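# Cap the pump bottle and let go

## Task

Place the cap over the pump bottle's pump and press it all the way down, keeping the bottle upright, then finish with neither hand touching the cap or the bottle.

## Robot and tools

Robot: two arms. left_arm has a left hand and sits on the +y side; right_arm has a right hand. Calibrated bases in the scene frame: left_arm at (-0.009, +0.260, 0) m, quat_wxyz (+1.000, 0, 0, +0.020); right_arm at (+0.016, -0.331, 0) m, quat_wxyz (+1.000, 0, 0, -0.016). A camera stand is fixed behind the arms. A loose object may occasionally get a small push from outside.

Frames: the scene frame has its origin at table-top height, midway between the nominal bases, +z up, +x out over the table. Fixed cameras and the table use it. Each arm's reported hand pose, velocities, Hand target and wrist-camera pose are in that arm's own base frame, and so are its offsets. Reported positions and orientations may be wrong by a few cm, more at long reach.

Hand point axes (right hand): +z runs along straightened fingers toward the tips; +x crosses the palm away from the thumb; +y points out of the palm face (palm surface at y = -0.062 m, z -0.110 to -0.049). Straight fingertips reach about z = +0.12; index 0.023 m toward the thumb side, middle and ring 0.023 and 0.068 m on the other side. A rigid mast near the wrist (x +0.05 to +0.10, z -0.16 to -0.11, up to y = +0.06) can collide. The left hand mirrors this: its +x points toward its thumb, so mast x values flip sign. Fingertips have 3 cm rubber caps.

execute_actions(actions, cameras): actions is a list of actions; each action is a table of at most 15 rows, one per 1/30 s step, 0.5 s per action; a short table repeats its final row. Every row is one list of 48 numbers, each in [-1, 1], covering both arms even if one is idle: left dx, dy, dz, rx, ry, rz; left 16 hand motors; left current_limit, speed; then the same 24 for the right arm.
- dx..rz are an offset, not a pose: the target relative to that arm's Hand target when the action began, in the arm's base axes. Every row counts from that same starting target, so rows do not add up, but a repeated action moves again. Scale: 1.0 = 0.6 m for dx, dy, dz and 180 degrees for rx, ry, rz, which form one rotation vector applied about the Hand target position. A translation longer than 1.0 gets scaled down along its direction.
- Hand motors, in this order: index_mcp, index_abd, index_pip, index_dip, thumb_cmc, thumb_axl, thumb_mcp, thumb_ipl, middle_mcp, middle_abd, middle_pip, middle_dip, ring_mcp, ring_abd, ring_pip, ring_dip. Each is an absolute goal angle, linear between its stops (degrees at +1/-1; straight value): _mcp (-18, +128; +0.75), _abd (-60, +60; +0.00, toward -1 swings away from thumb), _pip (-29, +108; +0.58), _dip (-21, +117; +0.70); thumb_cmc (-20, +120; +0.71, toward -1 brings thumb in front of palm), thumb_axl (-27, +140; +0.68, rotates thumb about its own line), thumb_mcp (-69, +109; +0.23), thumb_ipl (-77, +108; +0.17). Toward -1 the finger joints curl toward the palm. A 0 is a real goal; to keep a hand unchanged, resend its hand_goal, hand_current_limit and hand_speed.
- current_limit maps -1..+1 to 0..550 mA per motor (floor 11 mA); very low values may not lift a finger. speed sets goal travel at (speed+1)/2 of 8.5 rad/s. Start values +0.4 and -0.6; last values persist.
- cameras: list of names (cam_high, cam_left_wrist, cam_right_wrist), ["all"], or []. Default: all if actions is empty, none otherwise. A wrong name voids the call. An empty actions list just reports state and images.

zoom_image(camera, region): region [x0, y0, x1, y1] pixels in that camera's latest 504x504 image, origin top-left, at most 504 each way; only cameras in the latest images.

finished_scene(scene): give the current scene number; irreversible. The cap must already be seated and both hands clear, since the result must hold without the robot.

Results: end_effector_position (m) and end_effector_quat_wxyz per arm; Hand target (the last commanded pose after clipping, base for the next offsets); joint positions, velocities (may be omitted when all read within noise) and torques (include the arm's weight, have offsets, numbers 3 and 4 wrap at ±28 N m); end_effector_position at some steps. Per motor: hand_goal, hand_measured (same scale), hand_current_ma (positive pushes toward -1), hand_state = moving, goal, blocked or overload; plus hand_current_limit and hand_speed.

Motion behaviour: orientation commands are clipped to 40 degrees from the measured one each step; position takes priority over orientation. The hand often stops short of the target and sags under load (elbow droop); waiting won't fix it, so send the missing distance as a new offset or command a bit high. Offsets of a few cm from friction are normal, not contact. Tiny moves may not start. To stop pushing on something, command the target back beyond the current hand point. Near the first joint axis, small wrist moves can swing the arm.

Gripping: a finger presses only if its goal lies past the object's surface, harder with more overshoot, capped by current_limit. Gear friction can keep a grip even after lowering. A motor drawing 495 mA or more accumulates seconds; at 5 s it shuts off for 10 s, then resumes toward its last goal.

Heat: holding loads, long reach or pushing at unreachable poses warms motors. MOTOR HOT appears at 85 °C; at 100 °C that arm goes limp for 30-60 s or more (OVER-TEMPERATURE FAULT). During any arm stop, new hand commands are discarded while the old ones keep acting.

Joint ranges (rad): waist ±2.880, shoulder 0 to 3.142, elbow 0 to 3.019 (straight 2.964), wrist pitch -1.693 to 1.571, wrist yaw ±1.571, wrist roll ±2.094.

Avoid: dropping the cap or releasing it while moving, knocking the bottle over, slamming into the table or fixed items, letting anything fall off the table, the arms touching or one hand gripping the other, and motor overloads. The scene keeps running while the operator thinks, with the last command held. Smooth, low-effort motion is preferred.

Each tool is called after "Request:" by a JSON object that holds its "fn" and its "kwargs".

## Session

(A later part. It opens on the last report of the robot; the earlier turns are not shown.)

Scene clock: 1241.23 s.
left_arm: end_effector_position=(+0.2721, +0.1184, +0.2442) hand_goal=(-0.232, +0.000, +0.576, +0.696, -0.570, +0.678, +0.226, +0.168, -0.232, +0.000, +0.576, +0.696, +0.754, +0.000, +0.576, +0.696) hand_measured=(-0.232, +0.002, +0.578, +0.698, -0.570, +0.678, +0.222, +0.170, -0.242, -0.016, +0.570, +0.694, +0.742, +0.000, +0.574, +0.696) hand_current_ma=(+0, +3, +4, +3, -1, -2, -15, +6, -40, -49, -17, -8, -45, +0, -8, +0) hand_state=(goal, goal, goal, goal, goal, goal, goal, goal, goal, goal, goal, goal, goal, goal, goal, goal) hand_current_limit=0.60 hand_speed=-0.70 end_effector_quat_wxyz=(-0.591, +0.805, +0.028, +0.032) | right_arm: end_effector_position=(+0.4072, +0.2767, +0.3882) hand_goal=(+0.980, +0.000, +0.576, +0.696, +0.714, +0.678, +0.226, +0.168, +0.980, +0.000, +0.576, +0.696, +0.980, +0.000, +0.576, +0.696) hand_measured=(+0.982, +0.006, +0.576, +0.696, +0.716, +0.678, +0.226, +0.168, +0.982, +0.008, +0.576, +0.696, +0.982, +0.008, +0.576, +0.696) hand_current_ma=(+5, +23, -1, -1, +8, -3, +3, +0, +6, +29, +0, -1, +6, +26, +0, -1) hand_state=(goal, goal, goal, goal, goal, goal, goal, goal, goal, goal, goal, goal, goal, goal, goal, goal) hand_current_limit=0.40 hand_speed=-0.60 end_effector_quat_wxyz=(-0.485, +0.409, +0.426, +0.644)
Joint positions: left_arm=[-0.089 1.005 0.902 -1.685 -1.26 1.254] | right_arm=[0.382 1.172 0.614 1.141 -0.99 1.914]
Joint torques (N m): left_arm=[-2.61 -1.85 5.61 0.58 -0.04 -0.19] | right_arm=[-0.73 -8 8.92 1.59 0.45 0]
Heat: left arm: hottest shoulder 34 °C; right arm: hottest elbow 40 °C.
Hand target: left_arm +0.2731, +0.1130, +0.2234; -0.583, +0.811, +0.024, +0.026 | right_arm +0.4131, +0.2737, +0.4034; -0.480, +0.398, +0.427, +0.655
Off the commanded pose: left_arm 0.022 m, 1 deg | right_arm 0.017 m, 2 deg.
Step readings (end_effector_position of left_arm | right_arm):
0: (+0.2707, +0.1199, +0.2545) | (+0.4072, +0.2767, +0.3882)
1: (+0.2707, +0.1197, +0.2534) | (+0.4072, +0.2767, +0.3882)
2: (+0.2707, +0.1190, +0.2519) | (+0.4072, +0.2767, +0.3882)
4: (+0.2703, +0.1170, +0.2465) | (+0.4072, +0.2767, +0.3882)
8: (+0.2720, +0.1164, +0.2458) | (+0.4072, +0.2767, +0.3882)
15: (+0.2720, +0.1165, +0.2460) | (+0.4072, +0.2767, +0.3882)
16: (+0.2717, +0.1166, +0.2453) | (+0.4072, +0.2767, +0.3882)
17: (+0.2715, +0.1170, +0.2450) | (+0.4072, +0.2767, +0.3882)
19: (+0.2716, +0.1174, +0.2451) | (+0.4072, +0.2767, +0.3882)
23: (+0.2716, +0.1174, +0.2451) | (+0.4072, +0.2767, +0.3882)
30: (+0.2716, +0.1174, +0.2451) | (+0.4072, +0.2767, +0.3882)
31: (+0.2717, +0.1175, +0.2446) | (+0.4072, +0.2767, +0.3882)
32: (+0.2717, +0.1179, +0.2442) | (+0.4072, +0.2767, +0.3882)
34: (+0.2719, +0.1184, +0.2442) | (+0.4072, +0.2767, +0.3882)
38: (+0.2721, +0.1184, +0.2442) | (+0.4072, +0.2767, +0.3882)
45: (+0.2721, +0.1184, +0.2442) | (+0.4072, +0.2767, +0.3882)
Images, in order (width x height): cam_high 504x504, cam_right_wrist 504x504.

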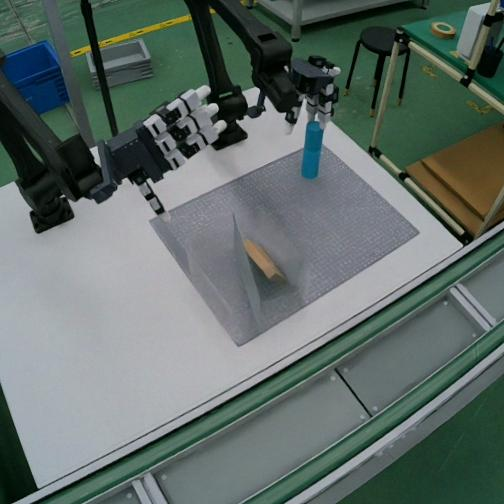

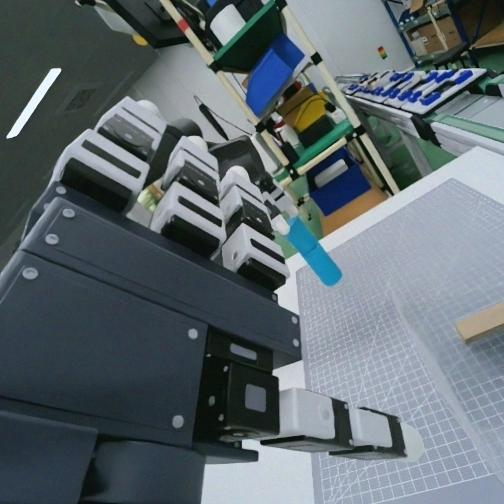

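Request:
{"fn": "execute_actions", "kwargs": {"actions": [[[0,0,0.055,0,0,0,-0.233,0,0.576,0.696,-0.571,0.678,0.226,0.168,-0.233,0,0.576,0.696,0.754,0,0.576,0.696,0.6,-0.7,0,0,0,0,0,0,0.98,0,0.576,0.696,0.714,0.678,0.226,0.168,0.98,0,0.576,0.696,0.98,0,0.576,0.696,0.4,-0.6]],[[0.002,-0.015,0,0,0,0,-0.233,0,0.576,0.696,-0.571,0.678,0.226,0.168,-0.233,0,0.576,0.696,0.754,0,0.576,0.696,0.6,-0.7,0,0,0,0,0,0,0.98,0,0.576,0.696,0.714,0.678,0.226,0.168,0.98,0,0.576,0.696,0.98,0,0.576,0.696,0.4,-0.6]],[[0,0,0,0,0,0,-0.233,0,0.576,0.696,-0.571,0.678,0.226,0.168,-0.233,0,0.576,0.696,0.754,0,0.576,0.696,0.6,-0.7,0,0,0,0,0,0,0.98,0,0.576,0.696,0.714,0.678,0.226,0.168,0.98,0,0.576,0.696,0.98,0,0.576,0.696,0.4,-0.6]]], "cameras": ["cam_high","cam_right_wrist"]}}

Request:
{"fn": "zoom_image", "kwargs": {"camera": "cam_high", "region": [270, 85, 360, 175]}}

Scene clock: 1262.37 s.
left_arm: end_effector_position=(+0.2696, +0.1102, +0.2460) hand_goal=(-0.232, +0.000, +0.576, +0.696, -0.570, +0.678, +0.226, +0.168, -0.232, +0.000, +0.576, +0.696, +0.754, +0.000, +0.576, +0.696) hand_measured=(-0.228, +0.002, +0.578, +0.698, -0.570, +0.678, +0.222, +0.170, -0.232, +0.002, +0.576, +0.694, +0.742, +0.000, +0.574, +0.696) hand_current_ma=(+14, +3, +8, +3, -1, -2, -15, +6, +3, +4, +0, -3, -45, +0, -8, +0) hand_state=(goal, goal, goal, goal, goal, goal, goal, goal, goal, goal, goal, goal, goal, goal, goal, goal) hand_current_limit=0.60 hand_speed=-0.70 end_effector_quat_wxyz=(-0.580, +0.814, +0.017, +0.034) | right_arm: end_effector_position=(+0.4072, +0.2767, +0.3882) hand_goal=(+0.980, +0.000, +0.576, +0.696, +0.714, +0.678, +0.226, +0.168, +0.980, +0.000, +0.576, +0.696, +0.980, +0.000, +0.576, +0.696) hand_measured=(+0.982, +0.006, +0.576, +0.696, +0.716, +0.678, +0.226, +0.168, +0.982, +0.008, +0.576, +0.696, +0.982, +0.008, +0.576, +0.696) hand_current_ma=(+5, +23, -1, -1, +8, -3, +3, +0, +6, +29, +0, -1, +6, +26, +0, -1) hand_state=(goal, goal, goal, goal, goal, goal, goal, goal, goal, goal, goal, goal, goal, goal, goal, goal) hand_current_limit=0.40 hand_speed=-0.60 end_effector_quat_wxyz=(-0.485, +0.409, +0.426, +0.644)
Joint positions: left_arm=[-0.107 0.989 0.908 -1.689 -1.232 1.281] | right_arm=[0.382 1.172 0.614 1.141 -0.99 1.914]
Joint torques (N m): left_arm=[-2.49 -3.6 10.81 -0.61 -0.47 0.12] | right_arm=[-0.73 -8.06 8.94 1.61 0.46 0]
Heat: left arm: hottest shoulder 34 °C; right arm: hottest elbow 40 °C.
Hand target: left_arm +0.2743, +0.1040, +0.2563; -0.583, +0.811, +0.024, +0.026 | right_arm +0.4131, +0.2737, +0.4034; -0.480, +0.398, +0.427, +0.655
Off the commanded pose: left_arm 0.013 m, 1 deg | right_arm 0.017 m, 2 deg.
joint sent to its limit (left arm) — joint 4 (wrist pitch), lower limit. The joint targets still meet the commanded pose.
Step readings (end_effector_position of left_arm | right_arm):
0: (+0.2721, +0.1184, +0.2442) | (+0.4072, +0.2767, +0.3882)
1: (+0.2717, +0.1183, +0.2454) | (+0.4072, +0.2767, +0.3882)
2: (+0.2711, +0.1175, +0.2456) | (+0.4072, +0.2767, +0.3882)
4: (+0.2699, +0.1167, +0.2458) | (+0.4072, +0.2767, +0.3882)
8: (+0.2690, +0.1164, +0.2457) | (+0.4072, +0.2767, +0.3882)
15: (+0.2687, +0.1164, +0.2456) | (+0.4072, +0.2767, +0.3882)
16: (+0.2688, +0.1157, +0.2454) | (+0.4072, +0.2767, +0.3882)
17: (+0.2690, +0.1146, +0.2455) | (+0.4072, +0.2767, +0.3882)
19: (+0.2694, +0.1118, +0.2457) | (+0.4072, +0.2767, +0.3882)
23: (+0.2696, +0.1102, +0.2460) | (+0.4072, +0.2767, +0.3882)
30: (+0.2696, +0.1102, +0.2460) | (+0.4072, +0.2767, +0.3882)
31: (+0.2696, +0.1102, +0.2460) | (+0.4072, +0.2767, +0.3882)
32: (+0.2696, +0.1102, +0.2460) | (+0.4072, +0.2767, +0.3882)
34: (+0.2696, +0.1102, +0.2460) | (+0.4072, +0.2767, +0.3882)
38: (+0.2696, +0.1102, +0.2460) | (+0.4072, +0.2767, +0.3882)
45: (+0.2696, +0.1102, +0.2460) | (+0.4072, +0.2767, +0.3882)
Images, in order (width x height): cam_high 504x504, cam_right_wrist 504x504.

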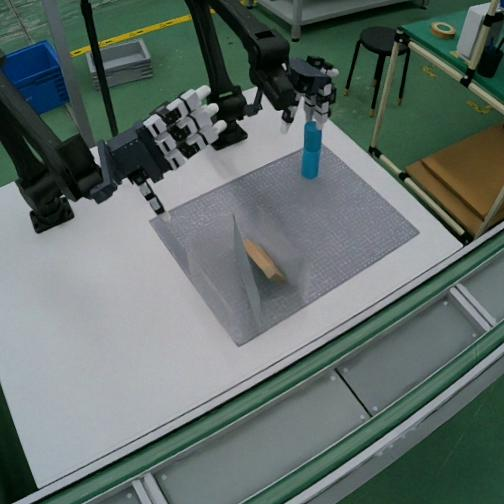

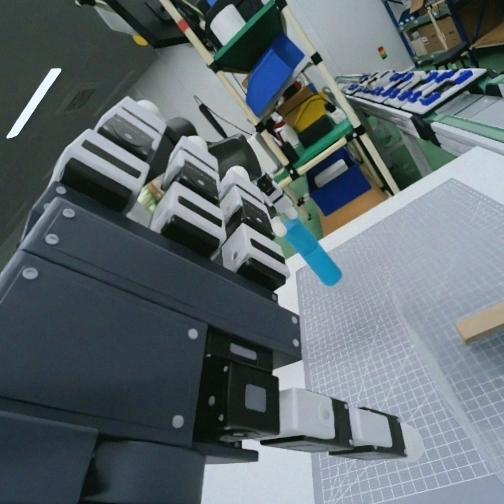

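Scaled by 5.600 from the camera's 504x504 image, which has a finer 720x720 frame.

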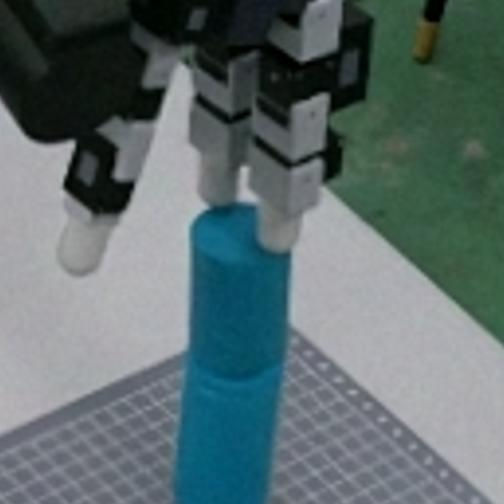

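Request:
{"fn": "execute_actions", "kwargs": {"actions": [[[0,0.005,-0.03,0,0,0,-0.233,0,0.576,0.696,-0.571,0.678,0.226,0.168,-0.233,0,0.576,0.696,0.754,0,0.576,0.696,0.8,-0.7,0,0,0,0,0,0,0.98,0,0.576,0.696,0.714,0.678,0.226,0.168,0.98,0,0.576,0.696,0.98,0,0.576,0.696,0.4,-0.6]],[[0,0,-0.02,0,0,0,-0.233,0,0.576,0.696,-0.571,0.678,0.226,0.168,-0.233,0,0.576,0.696,0.754,0,0.576,0.696,0.8,-0.7,0,0,0,0,0,0,0.98,0,0.576,0.696,0.714,0.678,0.226,0.168,0.98,0,0.576,0.696,0.98,0,0.576,0.696,0.4,-0.6]],[[0,0,-0.015,0,0,0,-0.233,0,0.576,0.696,-0.571,0.678,0.226,0.168,-0.233,0,0.576,0.696,0.754,0,0.576,0.696,0.8,-0.7,0,0,0,0,0,0,0.98,0,0.576,0.696,0.714,0.678,0.226,0.168,0.98,0,0.576,0.696,0.98,0,0.576,0.696,0.4,-0.6]]], "cameras": ["cam_high","cam_right_wrist"]}}

Request:
{"fn": "zoom_image", "kwargs": {"camera": "cam_high", "region": [270, 85, 360, 175]}}

Request:
{"fn": "zoom_image", "kwargs": {"camera": "cam_right_wrist", "region": [250, 190, 350, 290]}}

Scene clock: 1278.27 s.
left_arm: end_effector_position=(+0.2756, +0.1126, +0.2396) hand_goal=(-0.232, +0.000, +0.576, +0.696, -0.570, +0.678, +0.226, +0.168, -0.232, +0.000, +0.576, +0.696, +0.754, +0.000, +0.576, +0.696) hand_measured=(-0.232, +0.002, +0.578, +0.698, -0.570, +0.678, +0.222, +0.170, -0.242, -0.030, +0.572, +0.694, +0.742, +0.000, +0.574, +0.696) hand_current_ma=(+0, +3, +7, +3, -2, -2, -15, +6, -36, -101, -14, -5, -45, +0, -8, +0) hand_state=(goal, goal, goal, goal, goal, goal, goal, goal, goal, blocked, goal, goal, goal, goal, goal, goal) hand_current_limit=0.80 hand_speed=-0.70 end_effector_quat_wxyz=(-0.588, +0.807, +0.034, +0.042) | right_arm: end_effector_position=(+0.4072, +0.2767, +0.3882) hand_goal=(+0.980, +0.000, +0.576, +0.696, +0.714, +0.678, +0.226, +0.168, +0.980, +0.000, +0.576, +0.696, +0.980, +0.000, +0.576, +0.696) hand_measured=(+0.982, +0.006, +0.576, +0.696, +0.716, +0.678, +0.226, +0.168, +0.982, +0.008, +0.576, +0.696, +0.982, +0.008, +0.576, +0.696) hand_current_ma=(+5, +23, -1, -1, +8, -3, +3, +0, +6, +29, +0, -1, +6, +26, +0, -1) hand_state=(goal, goal, goal, goal, goal, goal, goal, goal, goal, goal, goal, goal, goal, goal, goal, goal) hand_current_limit=0.40 hand_speed=-0.60 end_effector_quat_wxyz=(-0.485, +0.409, +0.426, +0.644)
Joint positions: left_arm=[-0.11 1.014 0.894 -1.694 -1.252 1.201] | right_arm=[0.382 1.172 0.614 1.141 -0.99 1.914]
Joint torques (N m): left_arm=[-3.49 -1.61 5.81 -0.59 -0.09 -0.32] | right_arm=[-0.73 -8 8.92 1.59 0.45 0]
Heat: left arm: hottest shoulder 34 °C; right arm: hottest elbow 40 °C.
Hand target: left_arm +0.2743, +0.1070, +0.2174; -0.583, +0.811, +0.024, +0.026 | right_arm +0.4131, +0.2737, +0.4034; -0.480, +0.398, +0.427, +0.655
Off the commanded pose: left_arm 0.023 m, 2 deg | right_arm 0.017 m, 2 deg.
Step readings (end_effector_position of left_arm | right_arm):
0: (+0.2696, +0.1102, +0.2460) | (+0.4072, +0.2767, +0.3882)
1: (+0.2700, +0.1103, +0.2460) | (+0.4072, +0.2767, +0.3882)
2: (+0.2705, +0.1105, +0.2459) | (+0.4072, +0.2767, +0.3882)
4: (+0.2715, +0.1109, +0.2453) | (+0.4072, +0.2767, +0.3882)
8: (+0.2718, +0.1113, +0.2451) | (+0.4072, +0.2767, +0.3882)
15: (+0.2719, +0.1113, +0.2452) | (+0.4072, +0.2767, +0.3882)
16: (+0.2723, +0.1112, +0.2447) | (+0.4072, +0.2767, +0.3882)
17: (+0.2722, +0.1110, +0.2429) | (+0.4072, +0.2767, +0.3882)
19: (+0.2731, +0.1116, +0.2397) | (+0.4072, +0.2767, +0.3882)
23: (+0.2744, +0.1119, +0.2397) | (+0.4072, +0.2767, +0.3882)
30: (+0.2746, +0.1119, +0.2398) | (+0.4072, +0.2767, +0.3882)
31: (+0.2747, +0.1120, +0.2394) | (+0.4072, +0.2767, +0.3882)
32: (+0.2747, +0.1122, +0.2392) | (+0.4072, +0.2767, +0.3882)
34: (+0.2750, +0.1126, +0.2394) | (+0.4072, +0.2767, +0.3882)
38: (+0.2754, +0.1126, +0.2396) | (+0.4072, +0.2767, +0.3882)
45: (+0.2756, +0.1126, +0.2396) | (+0.4072, +0.2767, +0.3882)
Images, in order (width x height): cam_high 504x504, cam_right_wrist 504x504.

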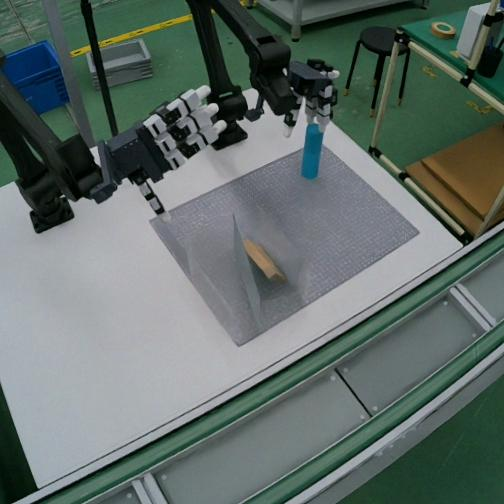

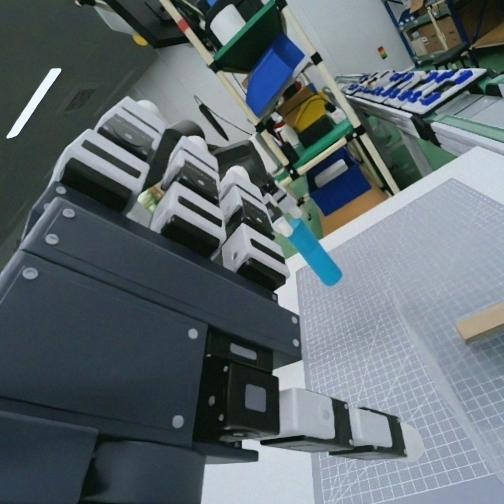

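Scaled by 5.600 from the camera's 504x504 image, which has a finer 720x720 frame.

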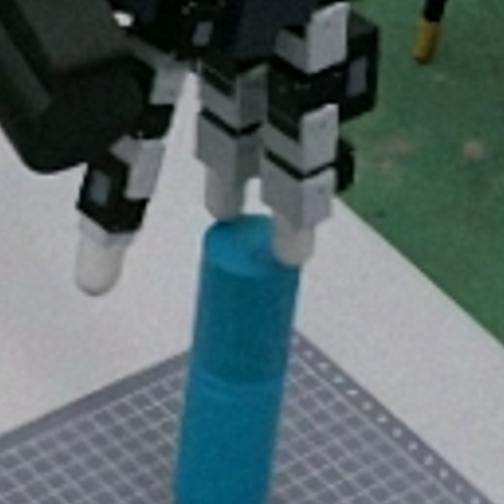

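Scaled by 5.040 from the camera's 504x504 image, which has a finer 720x720 frame.

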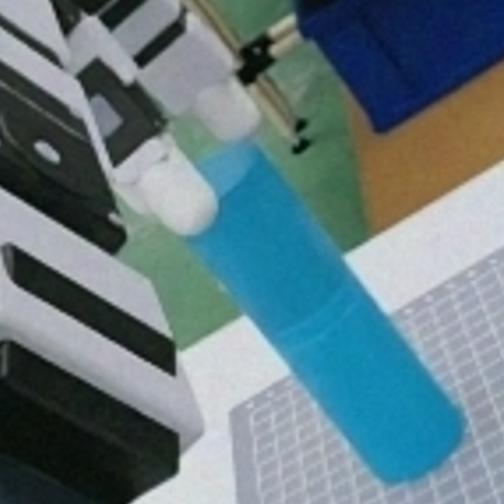

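Request:
{"fn": "execute_actions", "kwargs": {"actions": [[[0,0,0.06,0,0,0,-0.233,0,0.576,0.696,-0.571,0.678,0.226,0.168,-0.233,0,0.576,0.696,0.754,0,0.576,0.696,0.4,-0.7,0,0,0,0,0,0,0.98,0,0.576,0.696,0.714,0.678,0.226,0.168,0.98,0,0.576,0.696,0.98,0,0.576,0.696,0.4,-0.6]],[[0,0,0.07,0,0,0,-0.233,0,0.576,0.696,-0.571,0.678,0.226,0.168,-0.233,0,0.576,0.696,0.754,0,0.576,0.696,0.4,-0.7,0,0,0,0,0,0,0.98,0,0.576,0.696,0.714,0.678,0.226,0.168,0.98,0,0.576,0.696,0.98,0,0.576,0.696,0.4,-0.6]]], "cameras": ["cam_high","cam_right_wrist"]}}

Request:
{"fn": "zoom_image", "kwargs": {"camera": "cam_high", "region": [290, 115, 340, 165]}}

Request:
{"fn": "zoom_image", "kwargs": {"camera": "cam_right_wrist", "region": [275, 215, 325, 265]}}

Scene clock: 1291.40 s.
left_arm: end_effector_position=(+0.2694, +0.1068, +0.2839) hand_goal=(-0.232, +0.000, +0.576, +0.696, -0.570, +0.678, +0.226, +0.168, -0.232, +0.000, +0.576, +0.696, +0.754, +0.000, +0.576, +0.696) hand_measured=(-0.232, +0.002, +0.578, +0.698, -0.570, +0.678, +0.222, +0.170, -0.230, +0.002, +0.578, +0.696, +0.742, +0.000, +0.574, +0.696) hand_current_ma=(+0, +3, +7, +3, -3, -2, -15, +6, +4, +7, +4, +0, -45, +0, -8, +0) hand_state=(goal, goal, goal, goal, goal, goal, goal, goal, goal, goal, goal, goal, goal, goal, goal, goal) hand_current_limit=0.40 hand_speed=-0.70 end_effector_quat_wxyz=(-0.572, +0.819, +0.001, +0.046) | right_arm: end_effector_position=(+0.4072, +0.2767, +0.3882) hand_goal=(+0.980, +0.000, +0.576, +0.696, +0.714, +0.678, +0.226, +0.168, +0.980, +0.000, +0.576, +0.696, +0.980, +0.000, +0.576, +0.696) hand_measured=(+0.982, +0.006, +0.576, +0.696, +0.716, +0.678, +0.226, +0.168, +0.982, +0.008, +0.576, +0.696, +0.982, +0.008, +0.576, +0.696) hand_current_ma=(+5, +23, -1, -1, +8, -3, +3, +0, +6, +29, +0, -1, +6, +26, +0, -1) hand_state=(goal, goal, goal, goal, goal, goal, goal, goal, goal, goal, goal, goal, goal, goal, goal, goal) hand_current_limit=0.40 hand_speed=-0.60 end_effector_quat_wxyz=(-0.485, +0.409, +0.426, +0.644)
Joint positions: left_arm=[-0.107 0.945 0.991 -1.694 -1.221 1.407] | right_arm=[0.382 1.172 0.614 1.141 -0.99 1.914]
Joint torques (N m): left_arm=[-0.91 -2.43 11.33 -0.2 -0.83 0.14] | right_arm=[-0.79 -8 8.92 1.59 0.45 0]
Heat: left arm: hottest shoulder 34 °C; right arm: hottest elbow 40 °C.
Hand target: left_arm +0.2742, +0.1070, +0.2954; -0.583, +0.812, +0.024, +0.026 | right_arm +0.4131, +0.2737, +0.4034; -0.480, +0.398, +0.427, +0.655
Off the commanded pose: left_arm 0.012 m, 4 deg | right_arm 0.017 m, 2 deg.
joint sent to its limit (left arm) — joint 4 (wrist pitch), lower limit. The joint targets are off in orientation, not in position.
Step readings (end_effector_position of left_arm | right_arm):
0: (+0.2756, +0.1126, +0.2397) | (+0.4072, +0.2767, +0.3882)
1: (+0.2750, +0.1124, +0.2406) | (+0.4072, +0.2767, +0.3882)
2: (+0.2741, +0.1116, +0.2409) | (+0.4072, +0.2767, +0.3882)
4: (+0.2714, +0.1105, +0.2411) | (+0.4072, +0.2767, +0.3882)
8: (+0.2694, +0.1098, +0.2408) | (+0.4072, +0.2767, +0.3882)
15: (+0.2686, +0.1097, +0.2405) | (+0.4072, +0.2767, +0.3882)
16: (+0.2683, +0.1092, +0.2428) | (+0.4072, +0.2767, +0.3882)
17: (+0.2681, +0.1085, +0.2457) | (+0.4072, +0.2767, +0.3882)
19: (+0.2701, +0.1079, +0.2596) | (+0.4072, +0.2767, +0.3882)
23: (+0.2721, +0.1072, +0.2826) | (+0.4072, +0.2767, +0.3882)
30: (+0.2699, +0.1068, +0.2840) | (+0.4072, +0.2767, +0.3882)
Images, in order (width x height): cam_high 504x504, cam_right_wrist 504x504.

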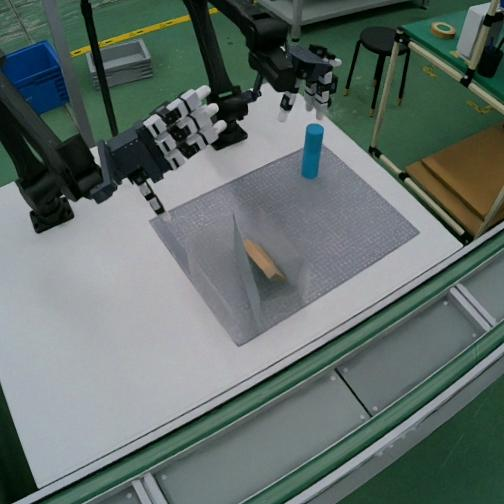

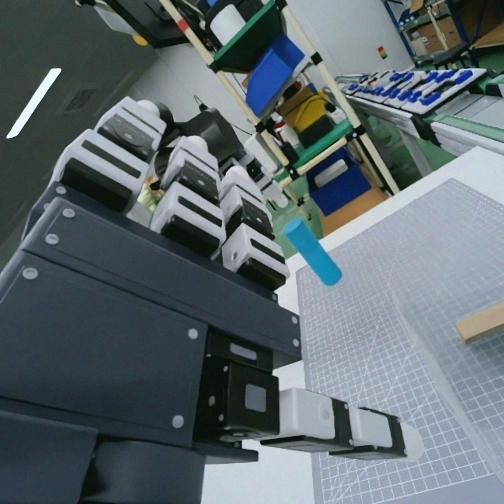

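Scaled by 10.080 from the camera's 504x504 image, which has a finer 720x720 frame.

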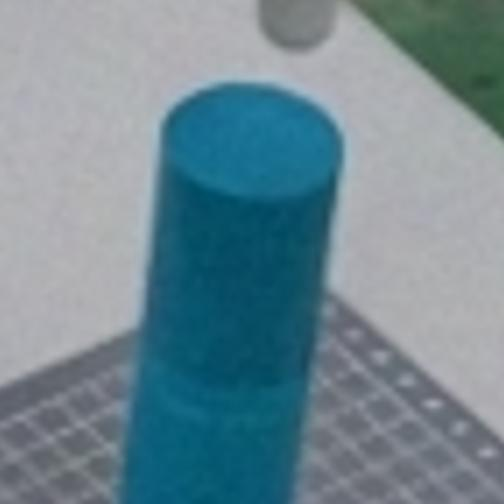

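Scaled by 10.080 from the camera's 504x504 image, which has a finer 720x720 frame.

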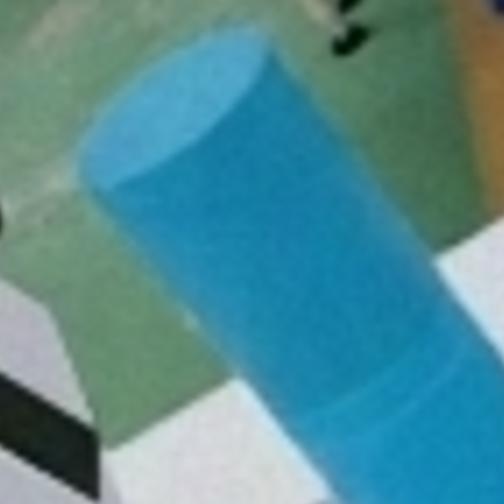

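Request:
{"fn": "finished_scene", "kwargs": {"scene": 1}}

The scene is finished: the task was done.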